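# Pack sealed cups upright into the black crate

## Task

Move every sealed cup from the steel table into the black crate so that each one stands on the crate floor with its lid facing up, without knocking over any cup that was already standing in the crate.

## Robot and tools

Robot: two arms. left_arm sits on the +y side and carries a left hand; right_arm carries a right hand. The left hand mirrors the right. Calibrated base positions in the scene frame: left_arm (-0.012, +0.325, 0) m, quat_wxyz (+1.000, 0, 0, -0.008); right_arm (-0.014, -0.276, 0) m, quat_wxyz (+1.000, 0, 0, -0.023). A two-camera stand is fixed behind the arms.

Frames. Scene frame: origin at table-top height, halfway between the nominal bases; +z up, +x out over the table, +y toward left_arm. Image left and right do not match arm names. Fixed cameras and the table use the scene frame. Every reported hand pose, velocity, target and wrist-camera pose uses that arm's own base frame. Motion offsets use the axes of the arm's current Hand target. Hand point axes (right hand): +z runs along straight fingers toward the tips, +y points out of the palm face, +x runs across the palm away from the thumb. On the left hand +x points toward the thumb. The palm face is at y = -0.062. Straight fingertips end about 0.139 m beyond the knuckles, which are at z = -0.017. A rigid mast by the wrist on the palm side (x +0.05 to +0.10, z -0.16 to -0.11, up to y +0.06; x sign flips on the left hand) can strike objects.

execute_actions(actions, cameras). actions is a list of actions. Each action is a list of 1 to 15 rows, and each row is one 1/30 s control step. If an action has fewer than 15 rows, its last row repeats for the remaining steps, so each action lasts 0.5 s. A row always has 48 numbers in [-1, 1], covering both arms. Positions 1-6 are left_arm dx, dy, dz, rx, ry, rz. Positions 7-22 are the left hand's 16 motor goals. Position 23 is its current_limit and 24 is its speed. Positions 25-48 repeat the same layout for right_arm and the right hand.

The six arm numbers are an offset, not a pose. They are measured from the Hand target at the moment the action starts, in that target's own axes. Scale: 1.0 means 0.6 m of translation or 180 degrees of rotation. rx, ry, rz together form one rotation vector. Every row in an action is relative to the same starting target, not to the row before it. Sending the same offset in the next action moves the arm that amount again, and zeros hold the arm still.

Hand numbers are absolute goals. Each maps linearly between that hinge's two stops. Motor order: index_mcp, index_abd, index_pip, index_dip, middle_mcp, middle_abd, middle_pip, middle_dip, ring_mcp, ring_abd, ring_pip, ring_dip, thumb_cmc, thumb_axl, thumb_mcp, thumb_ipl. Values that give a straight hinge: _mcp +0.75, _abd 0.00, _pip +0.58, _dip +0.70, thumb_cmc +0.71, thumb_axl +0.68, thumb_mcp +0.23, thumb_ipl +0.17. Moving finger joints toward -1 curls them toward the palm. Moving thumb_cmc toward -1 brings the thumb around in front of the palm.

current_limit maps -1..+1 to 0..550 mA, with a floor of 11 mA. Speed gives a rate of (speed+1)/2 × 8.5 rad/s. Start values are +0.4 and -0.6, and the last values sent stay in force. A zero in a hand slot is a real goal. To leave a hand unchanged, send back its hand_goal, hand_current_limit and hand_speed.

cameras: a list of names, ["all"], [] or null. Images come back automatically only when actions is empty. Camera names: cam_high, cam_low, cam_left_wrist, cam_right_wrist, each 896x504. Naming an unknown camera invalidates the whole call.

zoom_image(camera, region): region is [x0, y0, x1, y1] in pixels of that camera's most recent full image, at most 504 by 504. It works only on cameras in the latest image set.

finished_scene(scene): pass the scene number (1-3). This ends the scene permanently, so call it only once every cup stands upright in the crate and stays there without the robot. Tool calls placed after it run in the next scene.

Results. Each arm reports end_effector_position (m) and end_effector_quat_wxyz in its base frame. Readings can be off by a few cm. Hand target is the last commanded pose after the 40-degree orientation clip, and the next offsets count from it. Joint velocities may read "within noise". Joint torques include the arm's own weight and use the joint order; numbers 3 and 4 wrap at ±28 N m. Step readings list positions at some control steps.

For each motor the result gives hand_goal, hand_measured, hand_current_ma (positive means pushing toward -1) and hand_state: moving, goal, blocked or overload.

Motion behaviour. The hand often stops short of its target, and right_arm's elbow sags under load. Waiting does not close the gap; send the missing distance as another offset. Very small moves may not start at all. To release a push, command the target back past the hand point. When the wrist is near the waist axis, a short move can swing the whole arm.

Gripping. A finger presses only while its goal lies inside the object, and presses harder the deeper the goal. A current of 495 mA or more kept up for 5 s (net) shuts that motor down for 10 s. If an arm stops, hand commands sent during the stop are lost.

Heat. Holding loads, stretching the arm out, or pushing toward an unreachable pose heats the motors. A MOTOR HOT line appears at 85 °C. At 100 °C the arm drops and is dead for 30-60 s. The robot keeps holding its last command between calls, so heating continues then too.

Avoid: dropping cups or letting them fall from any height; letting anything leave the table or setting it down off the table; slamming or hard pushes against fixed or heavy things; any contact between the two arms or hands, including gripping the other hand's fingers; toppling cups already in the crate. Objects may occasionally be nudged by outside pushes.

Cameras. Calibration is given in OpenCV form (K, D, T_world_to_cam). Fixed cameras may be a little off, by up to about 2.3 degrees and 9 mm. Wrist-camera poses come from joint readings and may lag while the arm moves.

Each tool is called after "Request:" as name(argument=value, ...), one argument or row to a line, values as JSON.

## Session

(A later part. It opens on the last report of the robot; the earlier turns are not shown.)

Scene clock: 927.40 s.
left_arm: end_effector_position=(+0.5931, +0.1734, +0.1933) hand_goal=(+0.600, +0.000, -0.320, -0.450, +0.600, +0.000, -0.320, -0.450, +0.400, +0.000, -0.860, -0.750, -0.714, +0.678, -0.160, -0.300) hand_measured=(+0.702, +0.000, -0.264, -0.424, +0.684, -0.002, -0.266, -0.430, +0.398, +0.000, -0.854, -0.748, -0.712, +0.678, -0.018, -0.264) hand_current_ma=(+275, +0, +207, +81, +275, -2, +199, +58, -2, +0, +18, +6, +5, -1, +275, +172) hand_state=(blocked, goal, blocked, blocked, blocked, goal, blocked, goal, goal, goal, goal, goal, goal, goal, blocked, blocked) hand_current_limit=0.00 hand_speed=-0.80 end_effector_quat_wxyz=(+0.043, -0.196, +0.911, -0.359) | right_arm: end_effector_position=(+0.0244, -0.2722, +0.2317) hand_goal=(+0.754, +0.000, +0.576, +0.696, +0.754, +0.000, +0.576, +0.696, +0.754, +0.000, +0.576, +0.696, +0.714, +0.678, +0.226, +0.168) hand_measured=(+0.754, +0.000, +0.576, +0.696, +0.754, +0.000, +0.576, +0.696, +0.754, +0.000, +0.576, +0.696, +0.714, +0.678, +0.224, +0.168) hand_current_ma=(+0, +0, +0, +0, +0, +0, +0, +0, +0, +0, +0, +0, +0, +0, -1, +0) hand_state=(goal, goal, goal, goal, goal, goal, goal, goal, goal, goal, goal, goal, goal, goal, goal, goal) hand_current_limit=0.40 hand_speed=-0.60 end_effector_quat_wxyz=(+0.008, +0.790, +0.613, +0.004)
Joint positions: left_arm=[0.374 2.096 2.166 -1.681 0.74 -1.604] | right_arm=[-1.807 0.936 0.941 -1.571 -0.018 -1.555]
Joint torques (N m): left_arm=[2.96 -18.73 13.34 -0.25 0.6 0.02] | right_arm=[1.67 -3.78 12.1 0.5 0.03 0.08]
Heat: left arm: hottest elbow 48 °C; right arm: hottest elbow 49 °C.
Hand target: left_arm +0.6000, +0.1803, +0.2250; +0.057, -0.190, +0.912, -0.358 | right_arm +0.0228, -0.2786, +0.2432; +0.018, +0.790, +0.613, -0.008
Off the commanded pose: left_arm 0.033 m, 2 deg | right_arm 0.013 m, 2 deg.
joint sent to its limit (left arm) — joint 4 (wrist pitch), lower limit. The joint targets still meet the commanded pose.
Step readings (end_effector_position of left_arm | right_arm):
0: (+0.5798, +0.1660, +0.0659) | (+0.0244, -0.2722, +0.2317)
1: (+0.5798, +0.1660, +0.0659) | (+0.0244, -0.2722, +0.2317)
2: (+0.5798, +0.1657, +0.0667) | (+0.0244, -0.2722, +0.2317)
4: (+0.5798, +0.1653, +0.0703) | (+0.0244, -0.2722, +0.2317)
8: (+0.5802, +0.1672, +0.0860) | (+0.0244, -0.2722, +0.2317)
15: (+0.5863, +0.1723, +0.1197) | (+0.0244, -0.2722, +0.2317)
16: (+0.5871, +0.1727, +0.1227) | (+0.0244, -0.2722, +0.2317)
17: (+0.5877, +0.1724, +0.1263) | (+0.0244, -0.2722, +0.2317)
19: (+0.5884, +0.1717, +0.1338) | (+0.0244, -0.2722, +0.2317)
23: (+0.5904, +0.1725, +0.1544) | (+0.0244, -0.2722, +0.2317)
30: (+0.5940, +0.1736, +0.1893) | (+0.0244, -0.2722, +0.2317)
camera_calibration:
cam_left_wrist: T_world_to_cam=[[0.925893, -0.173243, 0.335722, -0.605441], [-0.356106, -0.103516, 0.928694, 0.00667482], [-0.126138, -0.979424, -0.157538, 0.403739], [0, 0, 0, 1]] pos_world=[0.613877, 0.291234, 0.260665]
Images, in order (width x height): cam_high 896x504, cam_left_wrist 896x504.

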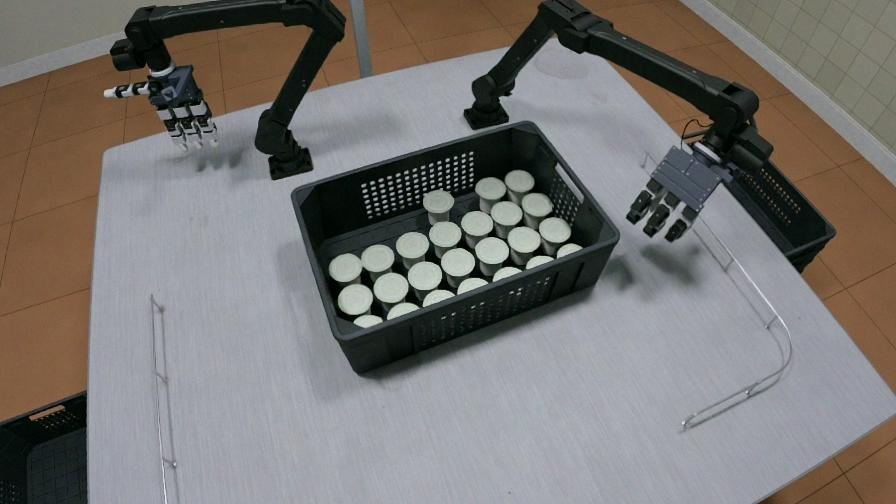

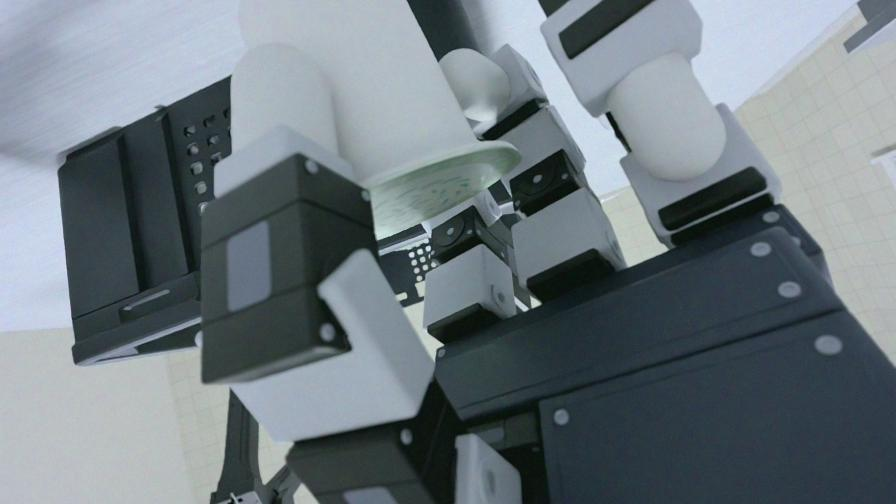

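Request:
execute_actions(
  actions=[
    [[0.121,-0.0529,-0.0649,0,0,0,0.60,0,-0.32,-0.45,0.60,0,-0.32,-0.45,0.4,0,-0.86,-0.75,-0.714,0.678,-0.16,-0.30,0,-0.8,0,0,0,0,0,0,0.754,0,0.576,0.696,0.754,0,0.576,0.696,0.754,0,0.576,0.696,0.714,0.678,0.226,0.168,0.4,-0.6]],
    [[0.1425,-0.0481,-0.0462,0,0,0,0.60,0,-0.32,-0.45,0.60,0,-0.32,-0.45,0.4,0,-0.86,-0.75,-0.714,0.678,-0.16,-0.30,0,-0.8,0,0,0,0,0,0,0.754,0,0.576,0.696,0.754,0,0.576,0.696,0.754,0,0.576,0.696,0.714,0.678,0.226,0.168,0.4,-0.6]],
    [[0.1125,-0.0463,0.0463,0,0.0157,0.0157,0.60,0,-0.32,-0.45,0.60,0,-0.32,-0.45,0.4,0,-0.86,-0.75,-0.714,0.678,-0.16,-0.30,0,-0.8,0,0,0,0,0,0,0.754,0,0.576,0.696,0.754,0,0.576,0.696,0.754,0,0.576,0.696,0.714,0.678,0.226,0.168,0.4,-0.6]],
  ],
  cameras=["cam_high"],
)

Scene clock: 944.77 s.
left_arm: end_effector_position=(+0.4139, +0.0580, +0.3073) hand_goal=(+0.600, +0.000, -0.320, -0.450, +0.600, +0.000, -0.320, -0.450, +0.400, +0.000, -0.860, -0.750, -0.714, +0.678, -0.160, -0.300) hand_measured=(+0.698, +0.000, -0.264, -0.426, +0.678, -0.002, -0.266, -0.432, +0.398, +0.000, -0.854, -0.748, -0.710, +0.678, -0.014, -0.264) hand_current_ma=(+275, +0, +203, +77, +275, -4, +199, +57, -2, +0, +16, +6, +7, +0, +275, +167) hand_state=(blocked, goal, blocked, blocked, blocked, goal, blocked, goal, goal, goal, goal, goal, goal, goal, blocked, blocked) hand_current_limit=0.00 hand_speed=-0.80 end_effector_quat_wxyz=(+0.045, -0.162, +0.919, -0.358) | right_arm: end_effector_position=(+0.0244, -0.2722, +0.2317) hand_goal=(+0.754, +0.000, +0.576, +0.696, +0.754, +0.000, +0.576, +0.696, +0.754, +0.000, +0.576, +0.696, +0.714, +0.678, +0.226, +0.168) hand_measured=(+0.754, +0.000, +0.576, +0.696, +0.754, +0.000, +0.576, +0.696, +0.754, +0.000, +0.576, +0.696, +0.714, +0.678, +0.224, +0.168) hand_current_ma=(+0, +0, +0, +0, +0, +0, +0, +0, +0, +0, +0, +0, +0, +0, -1, +0) hand_state=(goal, goal, goal, goal, goal, goal, goal, goal, goal, goal, goal, goal, goal, goal, goal, goal) hand_current_limit=0.40 hand_speed=-0.60 end_effector_quat_wxyz=(+0.008, +0.790, +0.613, +0.004)
Joint positions: left_arm=[0.274 1.492 1.63 -1.687 0.738 -1.654] | right_arm=[-1.807 0.936 0.941 -1.571 -0.018 -1.555]
Joint torques (N m): left_arm=[2.26 -11.58 9.84 -0.01 0.6 0.02] | right_arm=[1.73 -3.78 12.1 0.51 0.03 0.07]
Heat: left arm: hottest elbow 50 °C; right arm: hottest elbow 49 °C.
Hand target: left_arm +0.4097, +0.0581, +0.3205; +0.043, -0.158, +0.918, -0.361 | right_arm +0.0228, -0.2786, +0.2432; +0.018, +0.790, +0.613, -0.008
Off the commanded pose: left_arm 0.014 m, 1 deg | right_arm 0.013 m, 2 deg.
joint sent to its limit (left arm) — joint 4 (wrist pitch), lower limit. The joint targets still meet the commanded pose.
Step readings (end_effector_position of left_arm | right_arm):
0: (+0.5930, +0.1734, +0.1933) | (+0.0244, -0.2722, +0.2317)
1: (+0.5930, +0.1734, +0.1933) | (+0.0244, -0.2722, +0.2317)
2: (+0.5920, +0.1730, +0.1944) | (+0.0244, -0.2722, +0.2317)
4: (+0.5826, +0.1696, +0.1966) | (+0.0244, -0.2722, +0.2317)
8: (+0.5571, +0.1600, +0.2153) | (+0.0244, -0.2722, +0.2317)
15: (+0.5407, +0.1535, +0.2679) | (+0.0244, -0.2722, +0.2317)
16: (+0.5393, +0.1528, +0.2715) | (+0.0244, -0.2722, +0.2317)
17: (+0.5355, +0.1512, +0.2738) | (+0.0244, -0.2722, +0.2317)
19: (+0.5187, +0.1446, +0.2739) | (+0.0244, -0.2722, +0.2317)
23: (+0.4836, +0.1311, +0.2790) | (+0.0244, -0.2722, +0.2317)
30: (+0.4632, +0.1229, +0.3094) | (+0.0244, -0.2722, +0.2317)
31: (+0.4617, +0.1223, +0.3114) | (+0.0244, -0.2722, +0.2317)
32: (+0.4588, +0.1196, +0.3117) | (+0.0244, -0.2722, +0.2317)
34: (+0.4465, +0.1104, +0.3072) | (+0.0244, -0.2722, +0.2317)
38: (+0.4233, +0.0805, +0.2985) | (+0.0244, -0.2722, +0.2317)
45: (+0.4157, +0.0585, +0.3069) | (+0.0244, -0.2722, +0.2317)
Images, in order (width x height): cam_high 896x504.

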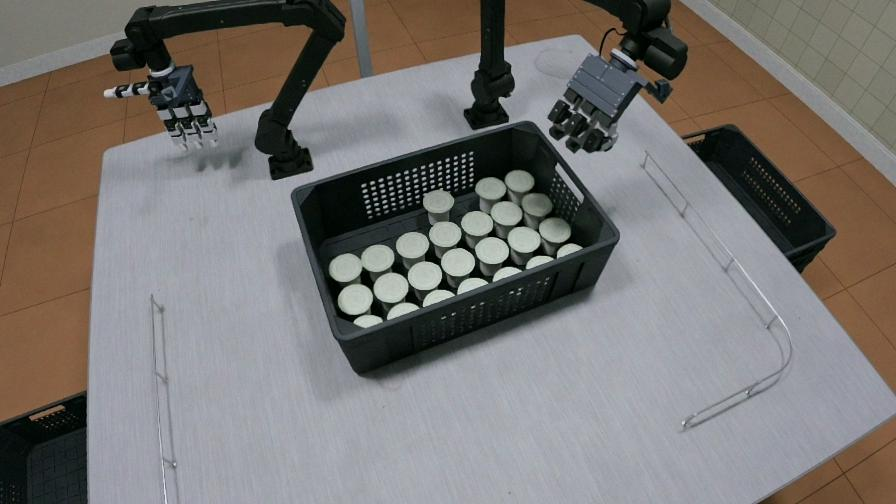

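Request:
execute_actions(
  actions=[
    [[0.0757,-0.1011,0.1011,0,0.0314,0.0314,0.60,0,-0.32,-0.45,0.60,0,-0.32,-0.45,0.4,0,-0.86,-0.75,-0.714,0.678,-0.16,-0.30,0,-0.8,0,0,0,0,0,0,0.754,0,0.576,0.696,0.754,0,0.576,0.696,0.754,0,0.576,0.696,0.714,0.678,0.226,0.168,0.4,-0.6]],
    [[0.048,-0.1142,0.1142,0,0.0314,0.0314,0.60,0,-0.32,-0.45,0.60,0,-0.32,-0.45,0.4,0,-0.86,-0.75,-0.714,0.678,-0.16,-0.30,0,-0.8,0,0,0,0,0,0,0.754,0,0.576,0.696,0.754,0,0.576,0.696,0.754,0,0.576,0.696,0.714,0.678,0.226,0.168,0.4,-0.6]],
    [[0.0167,-0.1178,0.1178,0,0.0314,0.0314,0.60,0,-0.32,-0.45,0.60,0,-0.32,-0.45,0.4,0,-0.86,-0.75,-0.714,0.678,-0.16,-0.30,0,-0.8,0,0,0,0,0,0,0.754,0,0.576,0.696,0.754,0,0.576,0.696,0.754,0,0.576,0.696,0.714,0.678,0.226,0.168,0.4,-0.6]],
  ],
  cameras=["cam_high"],
)

Scene clock: 958.83 s.
left_arm: end_effector_position=(+0.3630, -0.2321, +0.2911) hand_goal=(+0.600, +0.000, -0.320, -0.450, +0.600, +0.000, -0.320, -0.450, +0.400, +0.000, -0.860, -0.750, -0.714, +0.678, -0.160, -0.300) hand_measured=(+0.672, +0.000, -0.264, -0.426, +0.654, -0.002, -0.266, -0.432, +0.398, +0.000, -0.854, -0.748, -0.710, +0.678, +0.002, -0.268) hand_current_ma=(+275, +0, +200, +77, +214, -4, +195, +57, -3, +0, +16, +6, +7, +0, +275, +155) hand_state=(blocked, goal, blocked, blocked, blocked, goal, blocked, goal, goal, goal, goal, goal, goal, goal, blocked, blocked) hand_current_limit=0.00 hand_speed=-0.80 end_effector_quat_wxyz=(-0.066, +0.029, +0.931, -0.359) | right_arm: end_effector_position=(+0.0244, -0.2722, +0.2317) hand_goal=(+0.754, +0.000, +0.576, +0.696, +0.754, +0.000, +0.576, +0.696, +0.754, +0.000, +0.576, +0.696, +0.714, +0.678, +0.226, +0.168) hand_measured=(+0.754, +0.000, +0.576, +0.696, +0.754, +0.000, +0.576, +0.696, +0.754, +0.000, +0.576, +0.696, +0.714, +0.678, +0.224, +0.168) hand_current_ma=(+0, +0, +0, +0, +0, +0, +0, +0, +0, +0, +0, +0, +0, +0, -1, +0) hand_state=(goal, goal, goal, goal, goal, goal, goal, goal, goal, goal, goal, goal, goal, goal, goal, goal) hand_current_limit=0.40 hand_speed=-0.60 end_effector_quat_wxyz=(+0.008, +0.790, +0.613, +0.004)
Joint positions: left_arm=[-0.417 1.478 1.563 -1.471 0.728 -1.996] | right_arm=[-1.807 0.936 0.941 -1.571 -0.018 -1.555]
Joint torques (N m): left_arm=[2.73 -9.52 14.52 0.81 0.6 -0.01] | right_arm=[1.73 -3.84 12.11 0.51 0.03 0.07]
Heat: left arm: hottest elbow 49 °C; right arm: hottest elbow 49 °C.
Hand target: left_arm +0.3787, -0.2384, +0.3135; -0.040, +0.033, +0.928, -0.370 | right_arm +0.0228, -0.2786, +0.2432; +0.018, +0.790, +0.613, -0.008
Off the commanded pose: left_arm 0.028 m, 3 deg | right_arm 0.013 m, 2 deg.
Step readings (end_effector_position of left_arm | right_arm):
0: (+0.4139, +0.0580, +0.3073) | (+0.0244, -0.2722, +0.2317)
1: (+0.4138, +0.0578, +0.3072) | (+0.0244, -0.2722, +0.2317)
2: (+0.4130, +0.0540, +0.3064) | (+0.0244, -0.2722, +0.2317)
4: (+0.4094, +0.0421, +0.3034) | (+0.0244, -0.2722, +0.2317)
8: (+0.3993, -0.0092, +0.2993) | (+0.0244, -0.2722, +0.2317)
15: (+0.3947, -0.0416, +0.3042) | (+0.0244, -0.2722, +0.2317)
16: (+0.3947, -0.0412, +0.3047) | (+0.0244, -0.2722, +0.2317)
17: (+0.3951, -0.0436, +0.3046) | (+0.0244, -0.2722, +0.2317)
19: (+0.3959, -0.0554, +0.3036) | (+0.0244, -0.2722, +0.2317)
23: (+0.3877, -0.1095, +0.3013) | (+0.0244, -0.2722, +0.2317)
30: (+0.3803, -0.1423, +0.3013) | (+0.0244, -0.2722, +0.2317)
31: (+0.3810, -0.1416, +0.3012) | (+0.0244, -0.2722, +0.2317)
32: (+0.3813, -0.1440, +0.3012) | (+0.0244, -0.2722, +0.2317)
34: (+0.3815, -0.1551, +0.3011) | (+0.0244, -0.2722, +0.2317)
38: (+0.3660, -0.2056, +0.2983) | (+0.0244, -0.2722, +0.2317)
45: (+0.3580, -0.2363, +0.2895) | (+0.0244, -0.2722, +0.2317)
Images, in order (width x height): cam_high 896x504.

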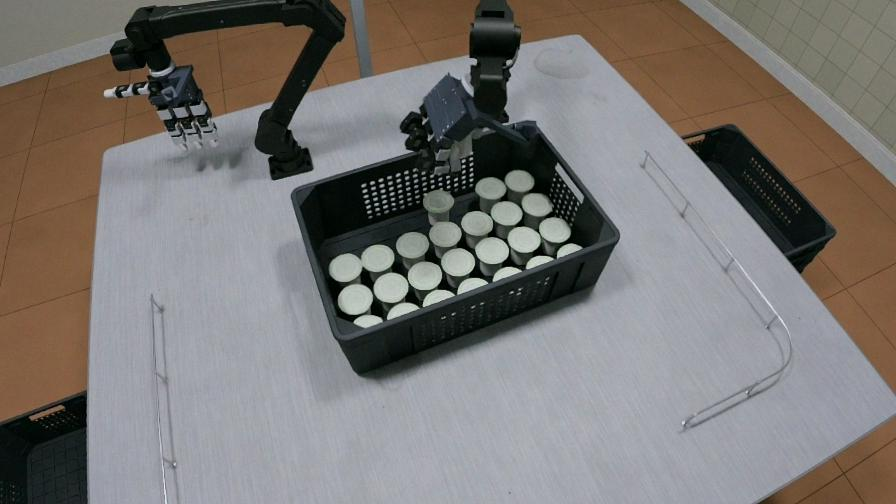

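Request:
execute_actions(
  actions=[
    [[0.0093,-0.1139,0.1139,0,0.0275,0.0275,0.60,0,-0.32,-0.45,0.60,0,-0.32,-0.45,0.4,0,-0.86,-0.75,-0.714,0.678,-0.16,-0.30,0,-0.8,0,0,0,0,0,0,0.754,0,0.576,0.696,0.754,0,0.576,0.696,0.754,0,0.576,0.696,0.714,0.678,0.226,0.168,0.4,-0.6]],
    [[-0.0235,-0.1078,0.1078,0,0.0275,0.0275,0.60,0,-0.32,-0.45,0.60,0,-0.32,-0.45,1.0,0,1.0,1.0,-0.714,0.678,-0.16,-0.30,0,-0.6,0,0,0,0,0,0,0.754,0,0.576,0.696,0.754,0,0.576,0.696,0.754,0,0.576,0.696,0.714,0.678,0.226,0.168,0.4,-0.6]],
  ],
  cameras=["cam_high","cam_left_wrist"],
)

Request:
zoom_image(
  camera="cam_high",
  region=[300, 90, 520, 290],
)

Scene clock: 971.43 s.
left_arm: end_effector_position=(+0.3496, -0.4195, +0.2853) hand_goal=(+0.600, +0.000, -0.320, -0.450, +0.600, +0.000, -0.320, -0.450, +1.000, +0.000, +1.000, +1.000, -0.714, +0.678, -0.160, -0.300) hand_measured=(+0.672, +0.000, -0.264, -0.426, +0.654, -0.002, -0.266, -0.432, +0.984, +0.000, +0.992, +0.996, -0.710, +0.678, +0.002, -0.268) hand_current_ma=(+275, +0, +200, +77, +209, -4, +195, +57, -52, +0, -23, -8, +7, +0, +275, +151) hand_state=(blocked, goal, blocked, blocked, blocked, goal, blocked, goal, goal, goal, goal, goal, goal, goal, blocked, blocked) hand_current_limit=0.00 hand_speed=-0.60 end_effector_quat_wxyz=(-0.111, +0.158, +0.915, -0.355) | right_arm: end_effector_position=(+0.0244, -0.2722, +0.2317) hand_goal=(+0.754, +0.000, +0.576, +0.696, +0.754, +0.000, +0.576, +0.696, +0.754, +0.000, +0.576, +0.696, +0.714, +0.678, +0.226, +0.168) hand_measured=(+0.754, +0.000, +0.576, +0.696, +0.754, +0.000, +0.576, +0.696, +0.754, +0.000, +0.576, +0.696, +0.714, +0.678, +0.224, +0.168) hand_current_ma=(+0, +0, +0, +0, +0, +0, +0, +0, +0, +0, +0, +0, +0, +0, -1, +0) hand_state=(goal, goal, goal, goal, goal, goal, goal, goal, goal, goal, goal, goal, goal, goal, goal, goal) hand_current_limit=0.40 hand_speed=-0.60 end_effector_quat_wxyz=(+0.008, +0.790, +0.613, +0.004)
Joint positions: left_arm=[-0.751 1.762 1.891 -1.447 0.727 -2.075] | right_arm=[-1.807 0.936 0.941 -1.571 -0.018 -1.555]
Joint torques (N m): left_arm=[2.55 -13.63 14.49 0.29 0.64 -0.01] | right_arm=[1.67 -3.84 12.11 0.5 0.03 0.08]
Heat: left arm: hottest elbow 50 °C; right arm: hottest elbow 49 °C.
Hand target: left_arm +0.3586, -0.4264, +0.3092; -0.088, +0.145, +0.914, -0.368 | right_arm +0.0228, -0.2786, +0.2432; +0.018, +0.790, +0.613, -0.008
Off the commanded pose: left_arm 0.027 m, 4 deg | right_arm 0.013 m, 2 deg.
joint sent to its limit (left arm) — joint 6 (wrist roll), lower limit. The joint targets still meet the commanded pose.
Step readings (end_effector_position of left_arm | right_arm):
0: (+0.3630, -0.2321, +0.2911) | (+0.0244, -0.2722, +0.2317)
1: (+0.3629, -0.2325, +0.2912) | (+0.0244, -0.2722, +0.2317)
2: (+0.3626, -0.2353, +0.2913) | (+0.0244, -0.2722, +0.2317)
4: (+0.3634, -0.2491, +0.2928) | (+0.0244, -0.2722, +0.2317)
8: (+0.3538, -0.2987, +0.2944) | (+0.0244, -0.2722, +0.2317)
15: (+0.3434, -0.3304, +0.2860) | (+0.0244, -0.2722, +0.2317)
16: (+0.3454, -0.3300, +0.2855) | (+0.0244, -0.2722, +0.2317)
17: (+0.3467, -0.3323, +0.2857) | (+0.0244, -0.2722, +0.2317)
19: (+0.3548, -0.3445, +0.2897) | (+0.0244, -0.2722, +0.2317)
23: (+0.3556, -0.3883, +0.2939) | (+0.0244, -0.2722, +0.2317)
30: (+0.3404, -0.4234, +0.2815) | (+0.0244, -0.2722, +0.2317)
camera_calibration:
cam_left_wrist: T_world_to_cam=[[0.550268, -0.770175, 0.322546, -0.62895], [-0.294849, 0.182177, 0.938017, -0.13099], [-0.781197, -0.611263, -0.126839, 0.181457], [0, 0, 0, 1]] pos_world=[0.449222, -0.34962, 0.348753]
Images, in order (width x height): cam_high 896x504, cam_left_wrist 896x504.

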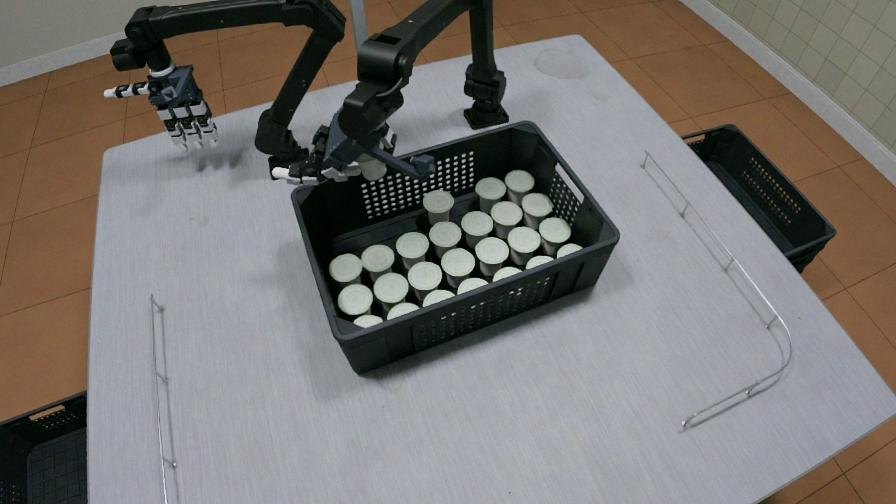

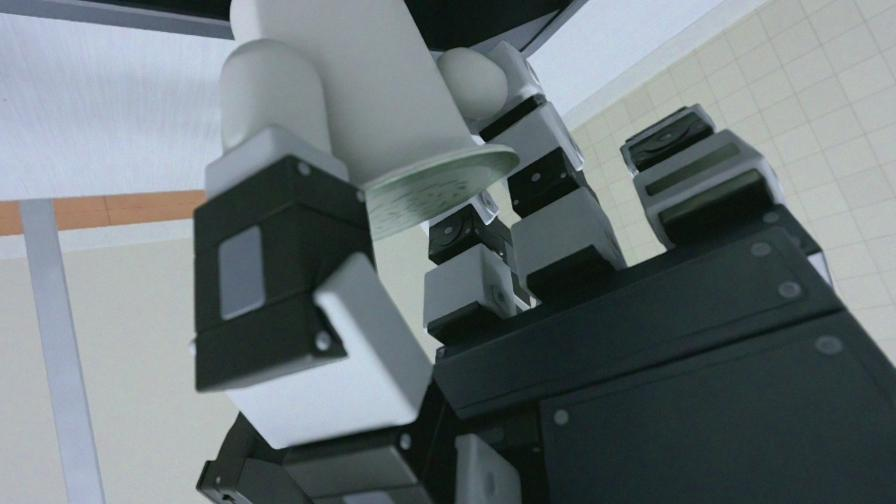

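Scaled by 2.291 from the camera's 896x504 image, which has a finer 1280x720 frame.

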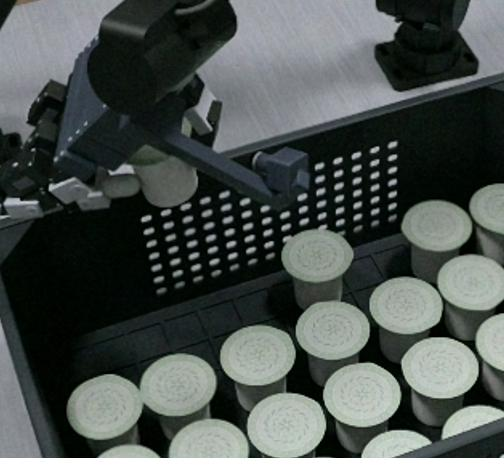

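Request:
zoom_image(
  camera="cam_high",
  region=[280, 170, 420, 310],
)

Scaled by 3.600 from the camera's 896x504 image, which has a finer 1280x720 frame.

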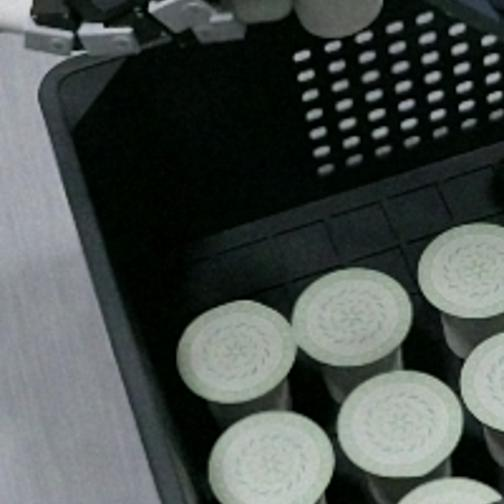

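Request:
execute_actions(
  actions=[
    [[0.0087,0.086,0.0554,0,0,0,0.60,0,-0.32,-0.45,0.60,0,-0.32,-0.45,1.0,0.5,1.0,1.0,-0.714,0.678,-0.16,-0.30,0,-0.6,0,0,0,0,0,0,0.754,0,0.576,0.696,0.754,0,0.576,0.696,0.754,0,0.576,0.696,0.714,0.678,0.226,0.168,0.4,-0.6]],
  ],
  cameras=["cam_high","cam_left_wrist"],
)

Request:
zoom_image(
  camera="cam_high",
  region=[280, 110, 480, 290],
)

Scene clock: 1058.23 s.
left_arm: end_effector_position=(+0.3507, -0.4100, +0.2278) hand_goal=(+0.600, +0.000, -0.320, -0.450, +0.600, +0.000, -0.320, -0.450, +1.000, +0.500, +1.000, +1.000, -0.714, +0.678, -0.160, -0.300) hand_measured=(+0.672, +0.000, -0.264, -0.426, +0.654, -0.002, -0.266, -0.432, +0.984, +0.470, +0.992, +0.998, -0.710, +0.678, +0.002, -0.268) hand_current_ma=(+275, +0, +200, +77, +209, -4, +195, +57, -51, -87, -19, -4, +7, +0, +275, +150) hand_state=(blocked, goal, blocked, blocked, blocked, goal, blocked, goal, goal, blocked, goal, goal, goal, goal, blocked, blocked) hand_current_limit=0.00 hand_speed=-0.60 end_effector_quat_wxyz=(-0.111, +0.150, +0.917, -0.352) | right_arm: end_effector_position=(+0.0244, -0.2722, +0.2317) hand_goal=(+0.754, +0.000, +0.576, +0.696, +0.754, +0.000, +0.576, +0.696, +0.754, +0.000, +0.576, +0.696, +0.714, +0.678, +0.226, +0.168) hand_measured=(+0.754, +0.000, +0.576, +0.696, +0.754, +0.000, +0.576, +0.696, +0.754, +0.000, +0.576, +0.696, +0.714, +0.678, +0.224, +0.168) hand_current_ma=(+0, +0, +0, +0, +0, +0, +0, +0, +0, +0, +0, +0, +0, +0, -1, +0) hand_state=(goal, goal, goal, goal, goal, goal, goal, goal, goal, goal, goal, goal, goal, goal, goal, goal) hand_current_limit=0.40 hand_speed=-0.60 end_effector_quat_wxyz=(+0.008, +0.790, +0.613, +0.004)
Joint positions: left_arm=[-0.737 1.74 1.711 -1.296 0.723 -2.077] | right_arm=[-1.807 0.936 0.941 -1.571 -0.018 -1.555]
Joint torques (N m): left_arm=[2.84 -15.79 10.96 1.05 0.74 0.01] | right_arm=[1.67 -3.78 12.1 0.5 0.03 0.07]
Heat: left arm: hottest elbow 58 °C; right arm: hottest elbow 50 °C.
Hand target: left_arm +0.3553, -0.4108, +0.2497; -0.088, +0.145, +0.914, -0.368 | right_arm +0.0228, -0.2786, +0.2432; +0.018, +0.790, +0.613, -0.008
Off the commanded pose: left_arm 0.022 m, 3 deg | right_arm 0.013 m, 2 deg.
joint sent to its limit (left arm) — joint 6 (wrist roll), lower limit. The joint targets still meet the commanded pose.
Step readings (end_effector_position of left_arm | right_arm):
0: (+0.3496, -0.4195, +0.2853) | (+0.0244, -0.2722, +0.2317)
1: (+0.3496, -0.4196, +0.2853) | (+0.0244, -0.2722, +0.2317)
2: (+0.3503, -0.4203, +0.2833) | (+0.0244, -0.2722, +0.2317)
4: (+0.3530, -0.4214, +0.2744) | (+0.0244, -0.2722, +0.2317)
8: (+0.3491, -0.4145, +0.2452) | (+0.0244, -0.2722, +0.2317)
15: (+0.3489, -0.4095, +0.2273) | (+0.0244, -0.2722, +0.2317)
camera_calibration:
cam_left_wrist: T_world_to_cam=[[0.562952, -0.764188, 0.314804, -0.603824], [-0.294514, 0.170406, 0.940331, -0.0839371], [-0.772235, -0.622076, -0.129133, 0.173794], [0, 0, 0, 1]] pos_world=[0.449413, -0.339018, 0.291457]
Images, in order (width x height): cam_high 896x504, cam_left_wrist 896x504.

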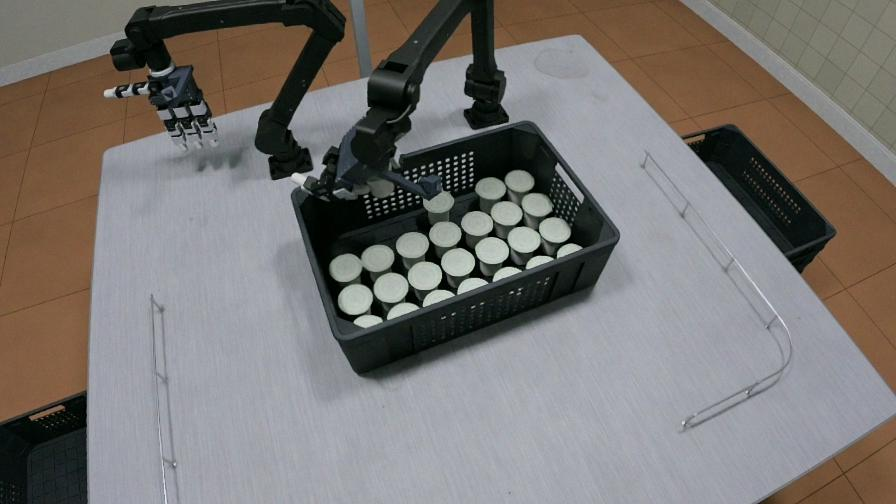

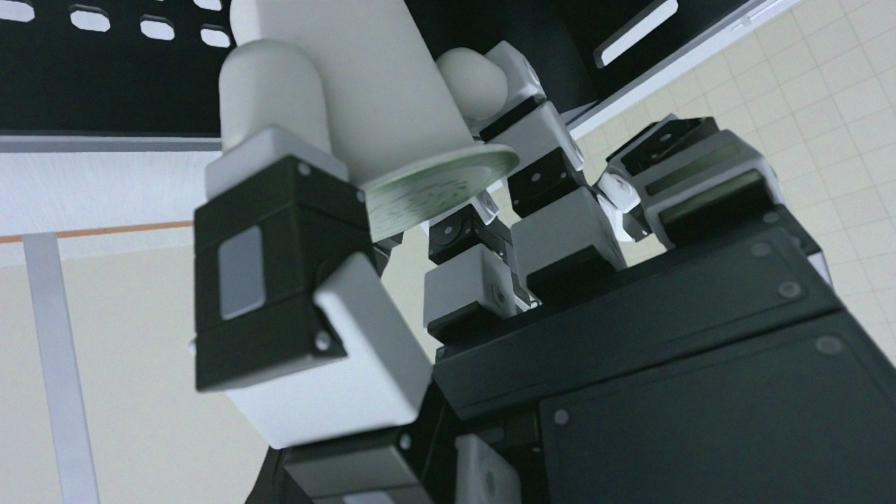

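Scaled by 2.520 from the camera's 896x504 image, which has a finer 1280x720 frame.

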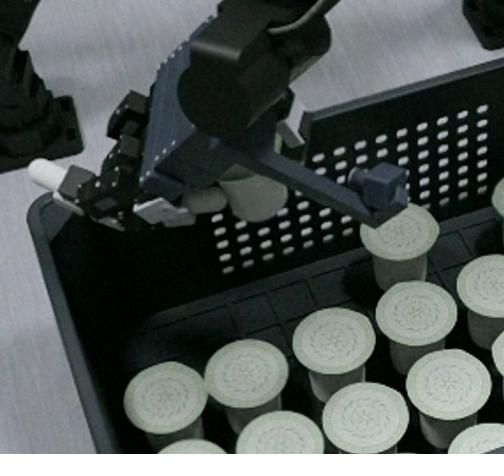

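Request:
execute_actions(
  actions=[
    [[-0.0185,0.076,0.0654,0,0,0,0.60,0,-0.32,-0.45,0.60,0,-0.32,-0.45,1.0,0.45,1.0,1.0,-0.714,0.678,-0.16,-0.30,0,-0.6,0,0,0,0,0,0,0.754,0,0.576,0.696,0.754,0,0.576,0.696,0.754,0,0.576,0.696,0.714,0.678,0.226,0.168,0.4,-0.6]],
  ],
  cameras=["cam_high","cam_left_wrist"],
)

Request:
zoom_image(
  camera="cam_high",
  region=[280, 130, 460, 290],
)

Scene clock: 1090.53 s.
left_arm: end_effector_position=(+0.3579, -0.4050, +0.1795) hand_goal=(+0.600, +0.000, -0.320, -0.450, +0.600, +0.000, -0.320, -0.450, +1.000, +0.450, +1.000, +1.000, -0.714, +0.678, -0.160, -0.300) hand_measured=(+0.672, +0.000, -0.264, -0.426, +0.654, -0.002, -0.266, -0.432, +0.984, +0.448, +0.992, +0.998, -0.710, +0.678, +0.002, -0.268) hand_current_ma=(+275, -1, +200, +77, +209, -4, +195, +57, -51, -4, -19, -4, +7, +0, +275, +150) hand_state=(blocked, goal, blocked, blocked, blocked, goal, blocked, goal, goal, goal, goal, goal, goal, goal, blocked, blocked) hand_current_limit=0.00 hand_speed=-0.60 end_effector_quat_wxyz=(-0.099, +0.147, +0.917, -0.359) | right_arm: end_effector_position=(+0.0244, -0.2722, +0.2317) hand_goal=(+0.754, +0.000, +0.576, +0.696, +0.754, +0.000, +0.576, +0.696, +0.754, +0.000, +0.576, +0.696, +0.714, +0.678, +0.226, +0.168) hand_measured=(+0.754, +0.000, +0.576, +0.696, +0.754, +0.000, +0.576, +0.696, +0.754, +0.000, +0.576, +0.696, +0.714, +0.678, +0.224, +0.168) hand_current_ma=(+0, +0, +0, +0, +0, +0, +0, +0, +0, +0, +0, +0, +0, +0, -1, +0) hand_state=(goal, goal, goal, goal, goal, goal, goal, goal, goal, goal, goal, goal, goal, goal, goal, goal) hand_current_limit=0.40 hand_speed=-0.60 end_effector_quat_wxyz=(+0.008, +0.790, +0.613, +0.004)
Joint positions: left_arm=[-0.722 1.739 1.583 -1.145 0.722 -2.077] | right_arm=[-1.807 0.936 0.941 -1.571 -0.018 -1.555]
Joint torques (N m): left_arm=[2.67 -14.1 10.82 1.07 0.73 0.01] | right_arm=[1.67 -3.72 12.08 0.5 0.03 0.07]
Heat: left arm: hottest elbow 55 °C; right arm: hottest elbow 50 °C.
Hand target: left_arm +0.3643, -0.4084, +0.1893; -0.088, +0.144, +0.914, -0.368 | right_arm +0.0228, -0.2786, +0.2432; +0.018, +0.790, +0.613, -0.008
Off the commanded pose: left_arm 0.012 m, 2 deg | right_arm 0.013 m, 2 deg.
joint sent to its limit (left arm) — joint 6 (wrist roll), lower limit. The joint targets still meet the commanded pose.
Step readings (end_effector_position of left_arm | right_arm):
0: (+0.3507, -0.4100, +0.2278) | (+0.0244, -0.2722, +0.2317)
1: (+0.3508, -0.4101, +0.2275) | (+0.0244, -0.2722, +0.2317)
2: (+0.3518, -0.4109, +0.2244) | (+0.0244, -0.2722, +0.2317)
4: (+0.3551, -0.4120, +0.2161) | (+0.0244, -0.2722, +0.2317)
8: (+0.3542, -0.4078, +0.1902) | (+0.0244, -0.2722, +0.2317)
15: (+0.3572, -0.4044, +0.1795) | (+0.0244, -0.2722, +0.2317)
camera_calibration:
cam_left_wrist: T_world_to_cam=[[0.569242, -0.750202, 0.336392, -0.589501], [-0.31408, 0.179697, 0.932235, -0.0251127], [-0.759814, -0.636322, -0.133333, 0.166772], [0, 0, 0, 1]] pos_world=[0.454397, -0.331611, 0.24395]
Images, in order (width x height): cam_high 896x504, cam_left_wrist 896x504.

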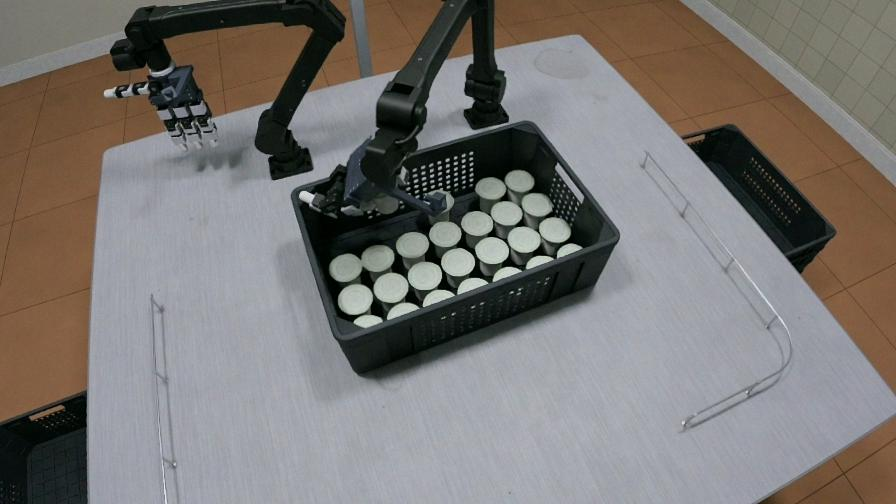

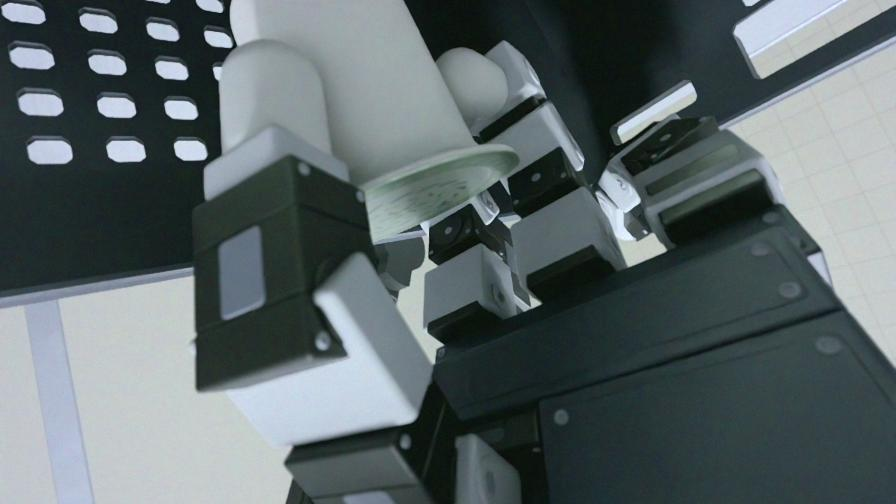

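Scaled by 2.800 from the camera's 896x504 image, which has a finer 1280x720 frame.

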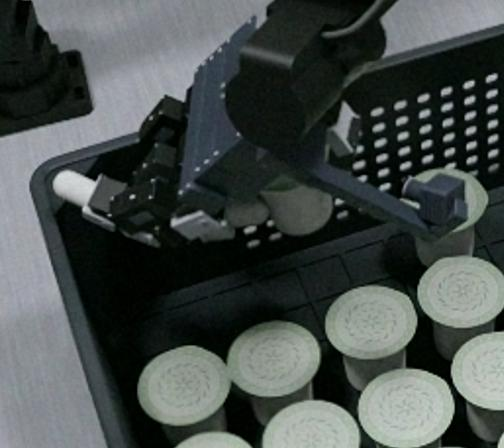

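Request:
execute_actions(
  actions=[
    [[-0.002,0.0118,0.0118,0,0,0,0.60,0,-0.32,-0.45,0.60,0,-0.32,-0.45,1.0,0.25,0.1,0.2,-0.714,0.678,-0.16,-0.30,0,-0.6,0,0,0,0,0,0,0.754,0,0.576,0.696,0.754,0,0.576,0.696,0.754,0,0.576,0.696,0.714,0.678,0.226,0.168,0.4,-0.6]],
    [[0,0.053,0.053,0,0,0,0.60,0,-0.32,-0.45,0.60,0,-0.32,-0.45,1.0,0.25,0.1,0.2,-0.714,0.678,-0.16,-0.30,0,-0.8,0,0,0,0,0,0,0.754,0,0.576,0.696,0.754,0,0.576,0.696,0.754,0,0.576,0.696,0.714,0.678,0.226,0.168,0.4,-0.6]],
  ],
  cameras=["cam_high","cam_left_wrist"],
)

Request:
zoom_image(
  camera="cam_high",
  region=[280, 130, 460, 290],
)

Scene clock: 1126.57 s.
left_arm: end_effector_position=(+0.3571, -0.4021, +0.1262) hand_goal=(+0.600, +0.000, -0.320, -0.450, +0.600, +0.000, -0.320, -0.450, +1.000, +0.250, +0.100, +0.200, -0.714, +0.678, -0.160, -0.300) hand_measured=(+0.672, +0.000, -0.264, -0.426, +0.654, -0.002, -0.266, -0.432, +0.992, +0.252, +0.102, +0.202, -0.710, +0.678, +0.002, -0.268) hand_current_ma=(+275, +0, +200, +77, +209, -4, +195, +57, -19, +3, +3, +6, +7, +0, +275, +150) hand_state=(blocked, goal, blocked, blocked, blocked, goal, blocked, goal, goal, goal, goal, goal, goal, goal, blocked, blocked) hand_current_limit=0.00 hand_speed=-0.80 end_effector_quat_wxyz=(-0.097, +0.146, +0.916, -0.360) | right_arm: end_effector_position=(+0.0244, -0.2722, +0.2317) hand_goal=(+0.754, +0.000, +0.576, +0.696, +0.754, +0.000, +0.576, +0.696, +0.754, +0.000, +0.576, +0.696, +0.714, +0.678, +0.226, +0.168) hand_measured=(+0.754, +0.000, +0.576, +0.696, +0.754, +0.000, +0.576, +0.696, +0.754, +0.000, +0.576, +0.696, +0.714, +0.678, +0.224, +0.168) hand_current_ma=(+0, +0, +0, +0, +0, +0, +0, +0, +0, +0, +0, +0, +0, +0, -1, +0) hand_state=(goal, goal, goal, goal, goal, goal, goal, goal, goal, goal, goal, goal, goal, goal, goal, goal) hand_current_limit=0.40 hand_speed=-0.60 end_effector_quat_wxyz=(+0.008, +0.790, +0.613, +0.004)
Joint positions: left_arm=[-0.718 1.761 1.469 -1.005 0.724 -2.077] | right_arm=[-1.807 0.936 0.941 -1.571 -0.018 -1.555]
Joint torques (N m): left_arm=[2.43 -13.86 10.61 1.03 0.67 0.02] | right_arm=[1.67 -3.78 12.1 0.5 0.03 0.07]
Heat: left arm: hottest elbow 52 °C; right arm: hottest elbow 50 °C.
Hand target: left_arm +0.3628, -0.4074, +0.1343; -0.088, +0.145, +0.914, -0.368 | right_arm +0.0228, -0.2786, +0.2432; +0.018, +0.790, +0.613, -0.008
Off the commanded pose: left_arm 0.011 m, 1 deg | right_arm 0.013 m, 2 deg.
joint sent to its limit (left arm) — joint 6 (wrist roll), lower limit. The joint targets still meet the commanded pose.
Step readings (end_effector_position of left_arm | right_arm):
0: (+0.3579, -0.4051, +0.1796) | (+0.0244, -0.2722, +0.2317)
1: (+0.3580, -0.4052, +0.1796) | (+0.0244, -0.2722, +0.2317)
2: (+0.3583, -0.4055, +0.1796) | (+0.0244, -0.2722, +0.2317)
4: (+0.3594, -0.4065, +0.1788) | (+0.0244, -0.2722, +0.2317)
8: (+0.3605, -0.4071, +0.1784) | (+0.0244, -0.2722, +0.2317)
15: (+0.3605, -0.4052, +0.1740) | (+0.0244, -0.2722, +0.2317)
16: (+0.3603, -0.4050, +0.1734) | (+0.0244, -0.2722, +0.2317)
17: (+0.3608, -0.4055, +0.1710) | (+0.0244, -0.2722, +0.2317)
19: (+0.3625, -0.4070, +0.1634) | (+0.0244, -0.2722, +0.2317)
23: (+0.3576, -0.4026, +0.1409) | (+0.0244, -0.2722, +0.2317)
30: (+0.3563, -0.4014, +0.1262) | (+0.0244, -0.2722, +0.2317)
camera_calibration:
cam_left_wrist: T_world_to_cam=[[0.571283, -0.747062, 0.339903, -0.56868], [-0.315904, 0.182089, 0.931154, 0.0255561], [-0.757522, -0.63933, -0.131976, 0.158733], [0, 0, 0, 1]] pos_world=[0.453195, -0.32801, 0.190448]
Images, in order (width x height): cam_high 896x504, cam_left_wrist 896x504.

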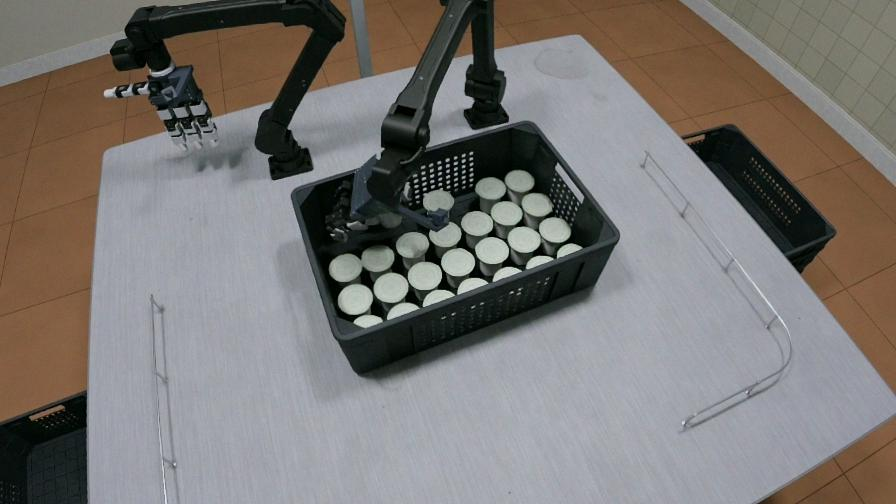

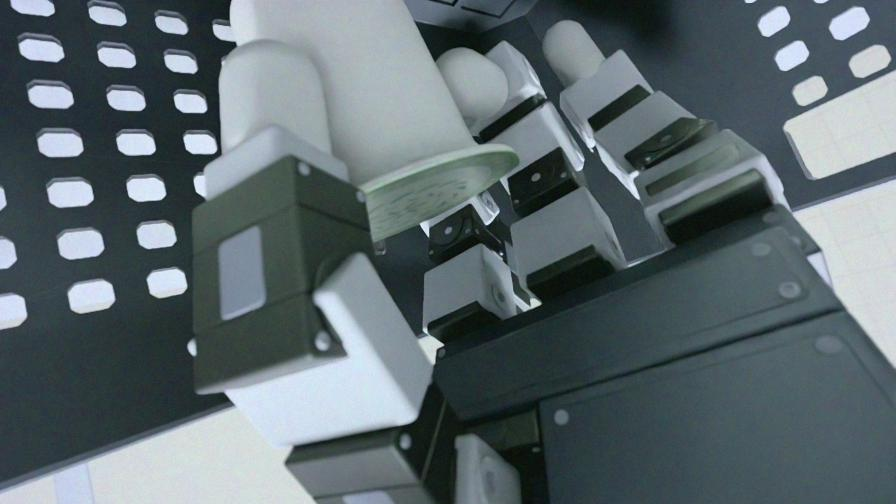

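Scaled by 2.800 from the camera's 896x504 image, which has a finer 1280x720 frame.

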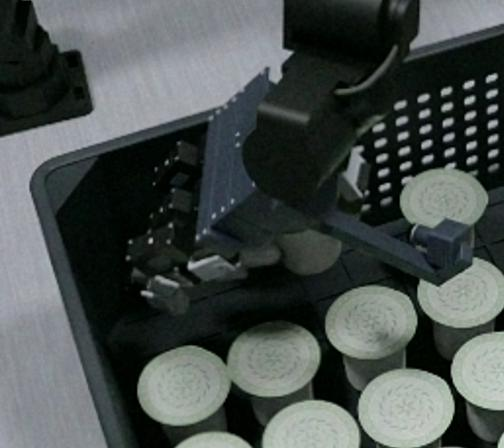

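Request:
execute_actions(
  actions=[
    [[-0.0075,0.0353,0.0353,0,-0.0098,0.0098,0.60,0,-0.32,-0.45,0.60,0,-0.32,-0.45,1.0,0.25,0.1,0.2,-0.714,0.678,-0.16,-0.30,0,-0.8,0,0,0,0,0,0,0.754,0,0.576,0.696,0.754,0,0.576,0.696,0.754,0,0.576,0.696,0.714,0.678,0.226,0.168,0.4,-0.6]],
  ],
  cameras=["cam_high","cam_low"],
)

Request:
zoom_image(
  camera="cam_high",
  region=[300, 150, 480, 310],
)

Scene clock: 1163.33 s.
left_arm: end_effector_position=(+0.3612, -0.4021, +0.0997) hand_goal=(+0.600, +0.000, -0.320, -0.450, +0.600, +0.000, -0.320, -0.450, +1.000, +0.250, +0.100, +0.200, -0.714, +0.678, -0.160, -0.300) hand_measured=(+0.672, +0.000, -0.264, -0.426, +0.654, -0.002, -0.266, -0.432, +0.992, +0.252, +0.102, +0.202, -0.710, +0.678, +0.002, -0.268) hand_current_ma=(+275, +0, +200, +77, +209, -4, +195, +57, -19, +3, +3, +6, +7, +0, +275, +150) hand_state=(blocked, goal, blocked, blocked, blocked, goal, blocked, goal, goal, goal, goal, goal, goal, goal, blocked, blocked) hand_current_limit=0.00 hand_speed=-0.80 end_effector_quat_wxyz=(-0.075, +0.152, +0.915, -0.366) | right_arm: end_effector_position=(+0.0244, -0.2722, +0.2317) hand_goal=(+0.754, +0.000, +0.576, +0.696, +0.754, +0.000, +0.576, +0.696, +0.754, +0.000, +0.576, +0.696, +0.714, +0.678, +0.226, +0.168) hand_measured=(+0.754, +0.000, +0.576, +0.696, +0.754, +0.000, +0.576, +0.696, +0.754, +0.000, +0.576, +0.696, +0.714, +0.678, +0.224, +0.168) hand_current_ma=(+0, +0, +0, +0, +0, +0, +0, +0, +0, +0, +0, +0, +0, +0, -1, +0) hand_state=(goal, goal, goal, goal, goal, goal, goal, goal, goal, goal, goal, goal, goal, goal, goal, goal) hand_current_limit=0.40 hand_speed=-0.60 end_effector_quat_wxyz=(+0.008, +0.790, +0.613, +0.004)
Joint positions: left_arm=[-0.718 1.761 1.397 -0.887 0.708 -2.077] | right_arm=[-1.807 0.936 0.941 -1.571 -0.018 -1.555]
Joint torques (N m): left_arm=[2.08 -13.1 10.18 1.21 0.6 0.03] | right_arm=[1.67 -3.84 12.1 0.5 0.03 0.07]
Heat: left arm: hottest elbow 52 °C; right arm: hottest elbow 50 °C.
Hand target: left_arm +0.3657, -0.4081, +0.1042; -0.068, +0.153, +0.913, -0.371 | right_arm +0.0228, -0.2786, +0.2432; +0.018, +0.790, +0.613, -0.008
Off the commanded pose: left_arm 0.009 m, 1 deg | right_arm 0.013 m, 2 deg.
Step readings (end_effector_position of left_arm | right_arm):
0: (+0.3571, -0.4021, +0.1262) | (+0.0244, -0.2722, +0.2317)
1: (+0.3573, -0.4022, +0.1262) | (+0.0244, -0.2722, +0.2317)
2: (+0.3583, -0.4027, +0.1245) | (+0.0244, -0.2722, +0.2317)
4: (+0.3617, -0.4046, +0.1193) | (+0.0244, -0.2722, +0.2317)
8: (+0.3610, -0.4023, +0.1052) | (+0.0244, -0.2722, +0.2317)
15: (+0.3607, -0.4016, +0.0997) | (+0.0244, -0.2722, +0.2317)
Images, in order (width x height): cam_high 896x504, cam_low 896x504.

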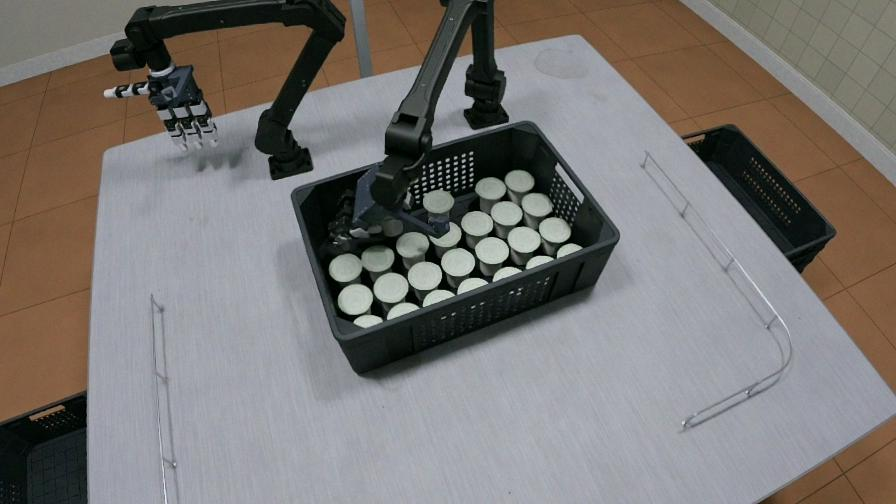

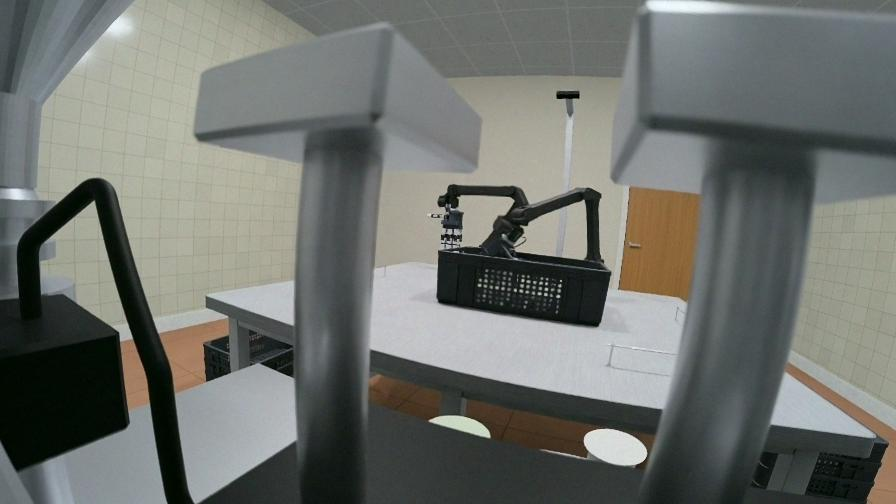

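Scaled by 2.800 from the camera's 896x504 image, which has a finer 1280x720 frame.

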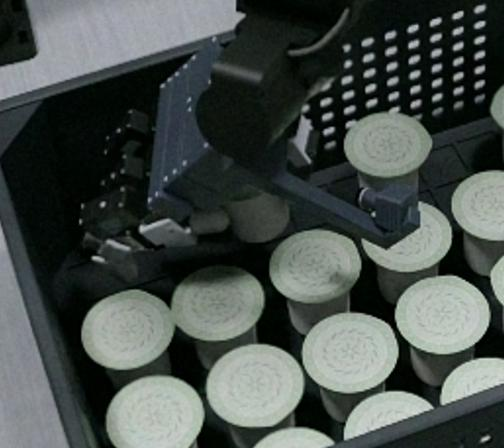

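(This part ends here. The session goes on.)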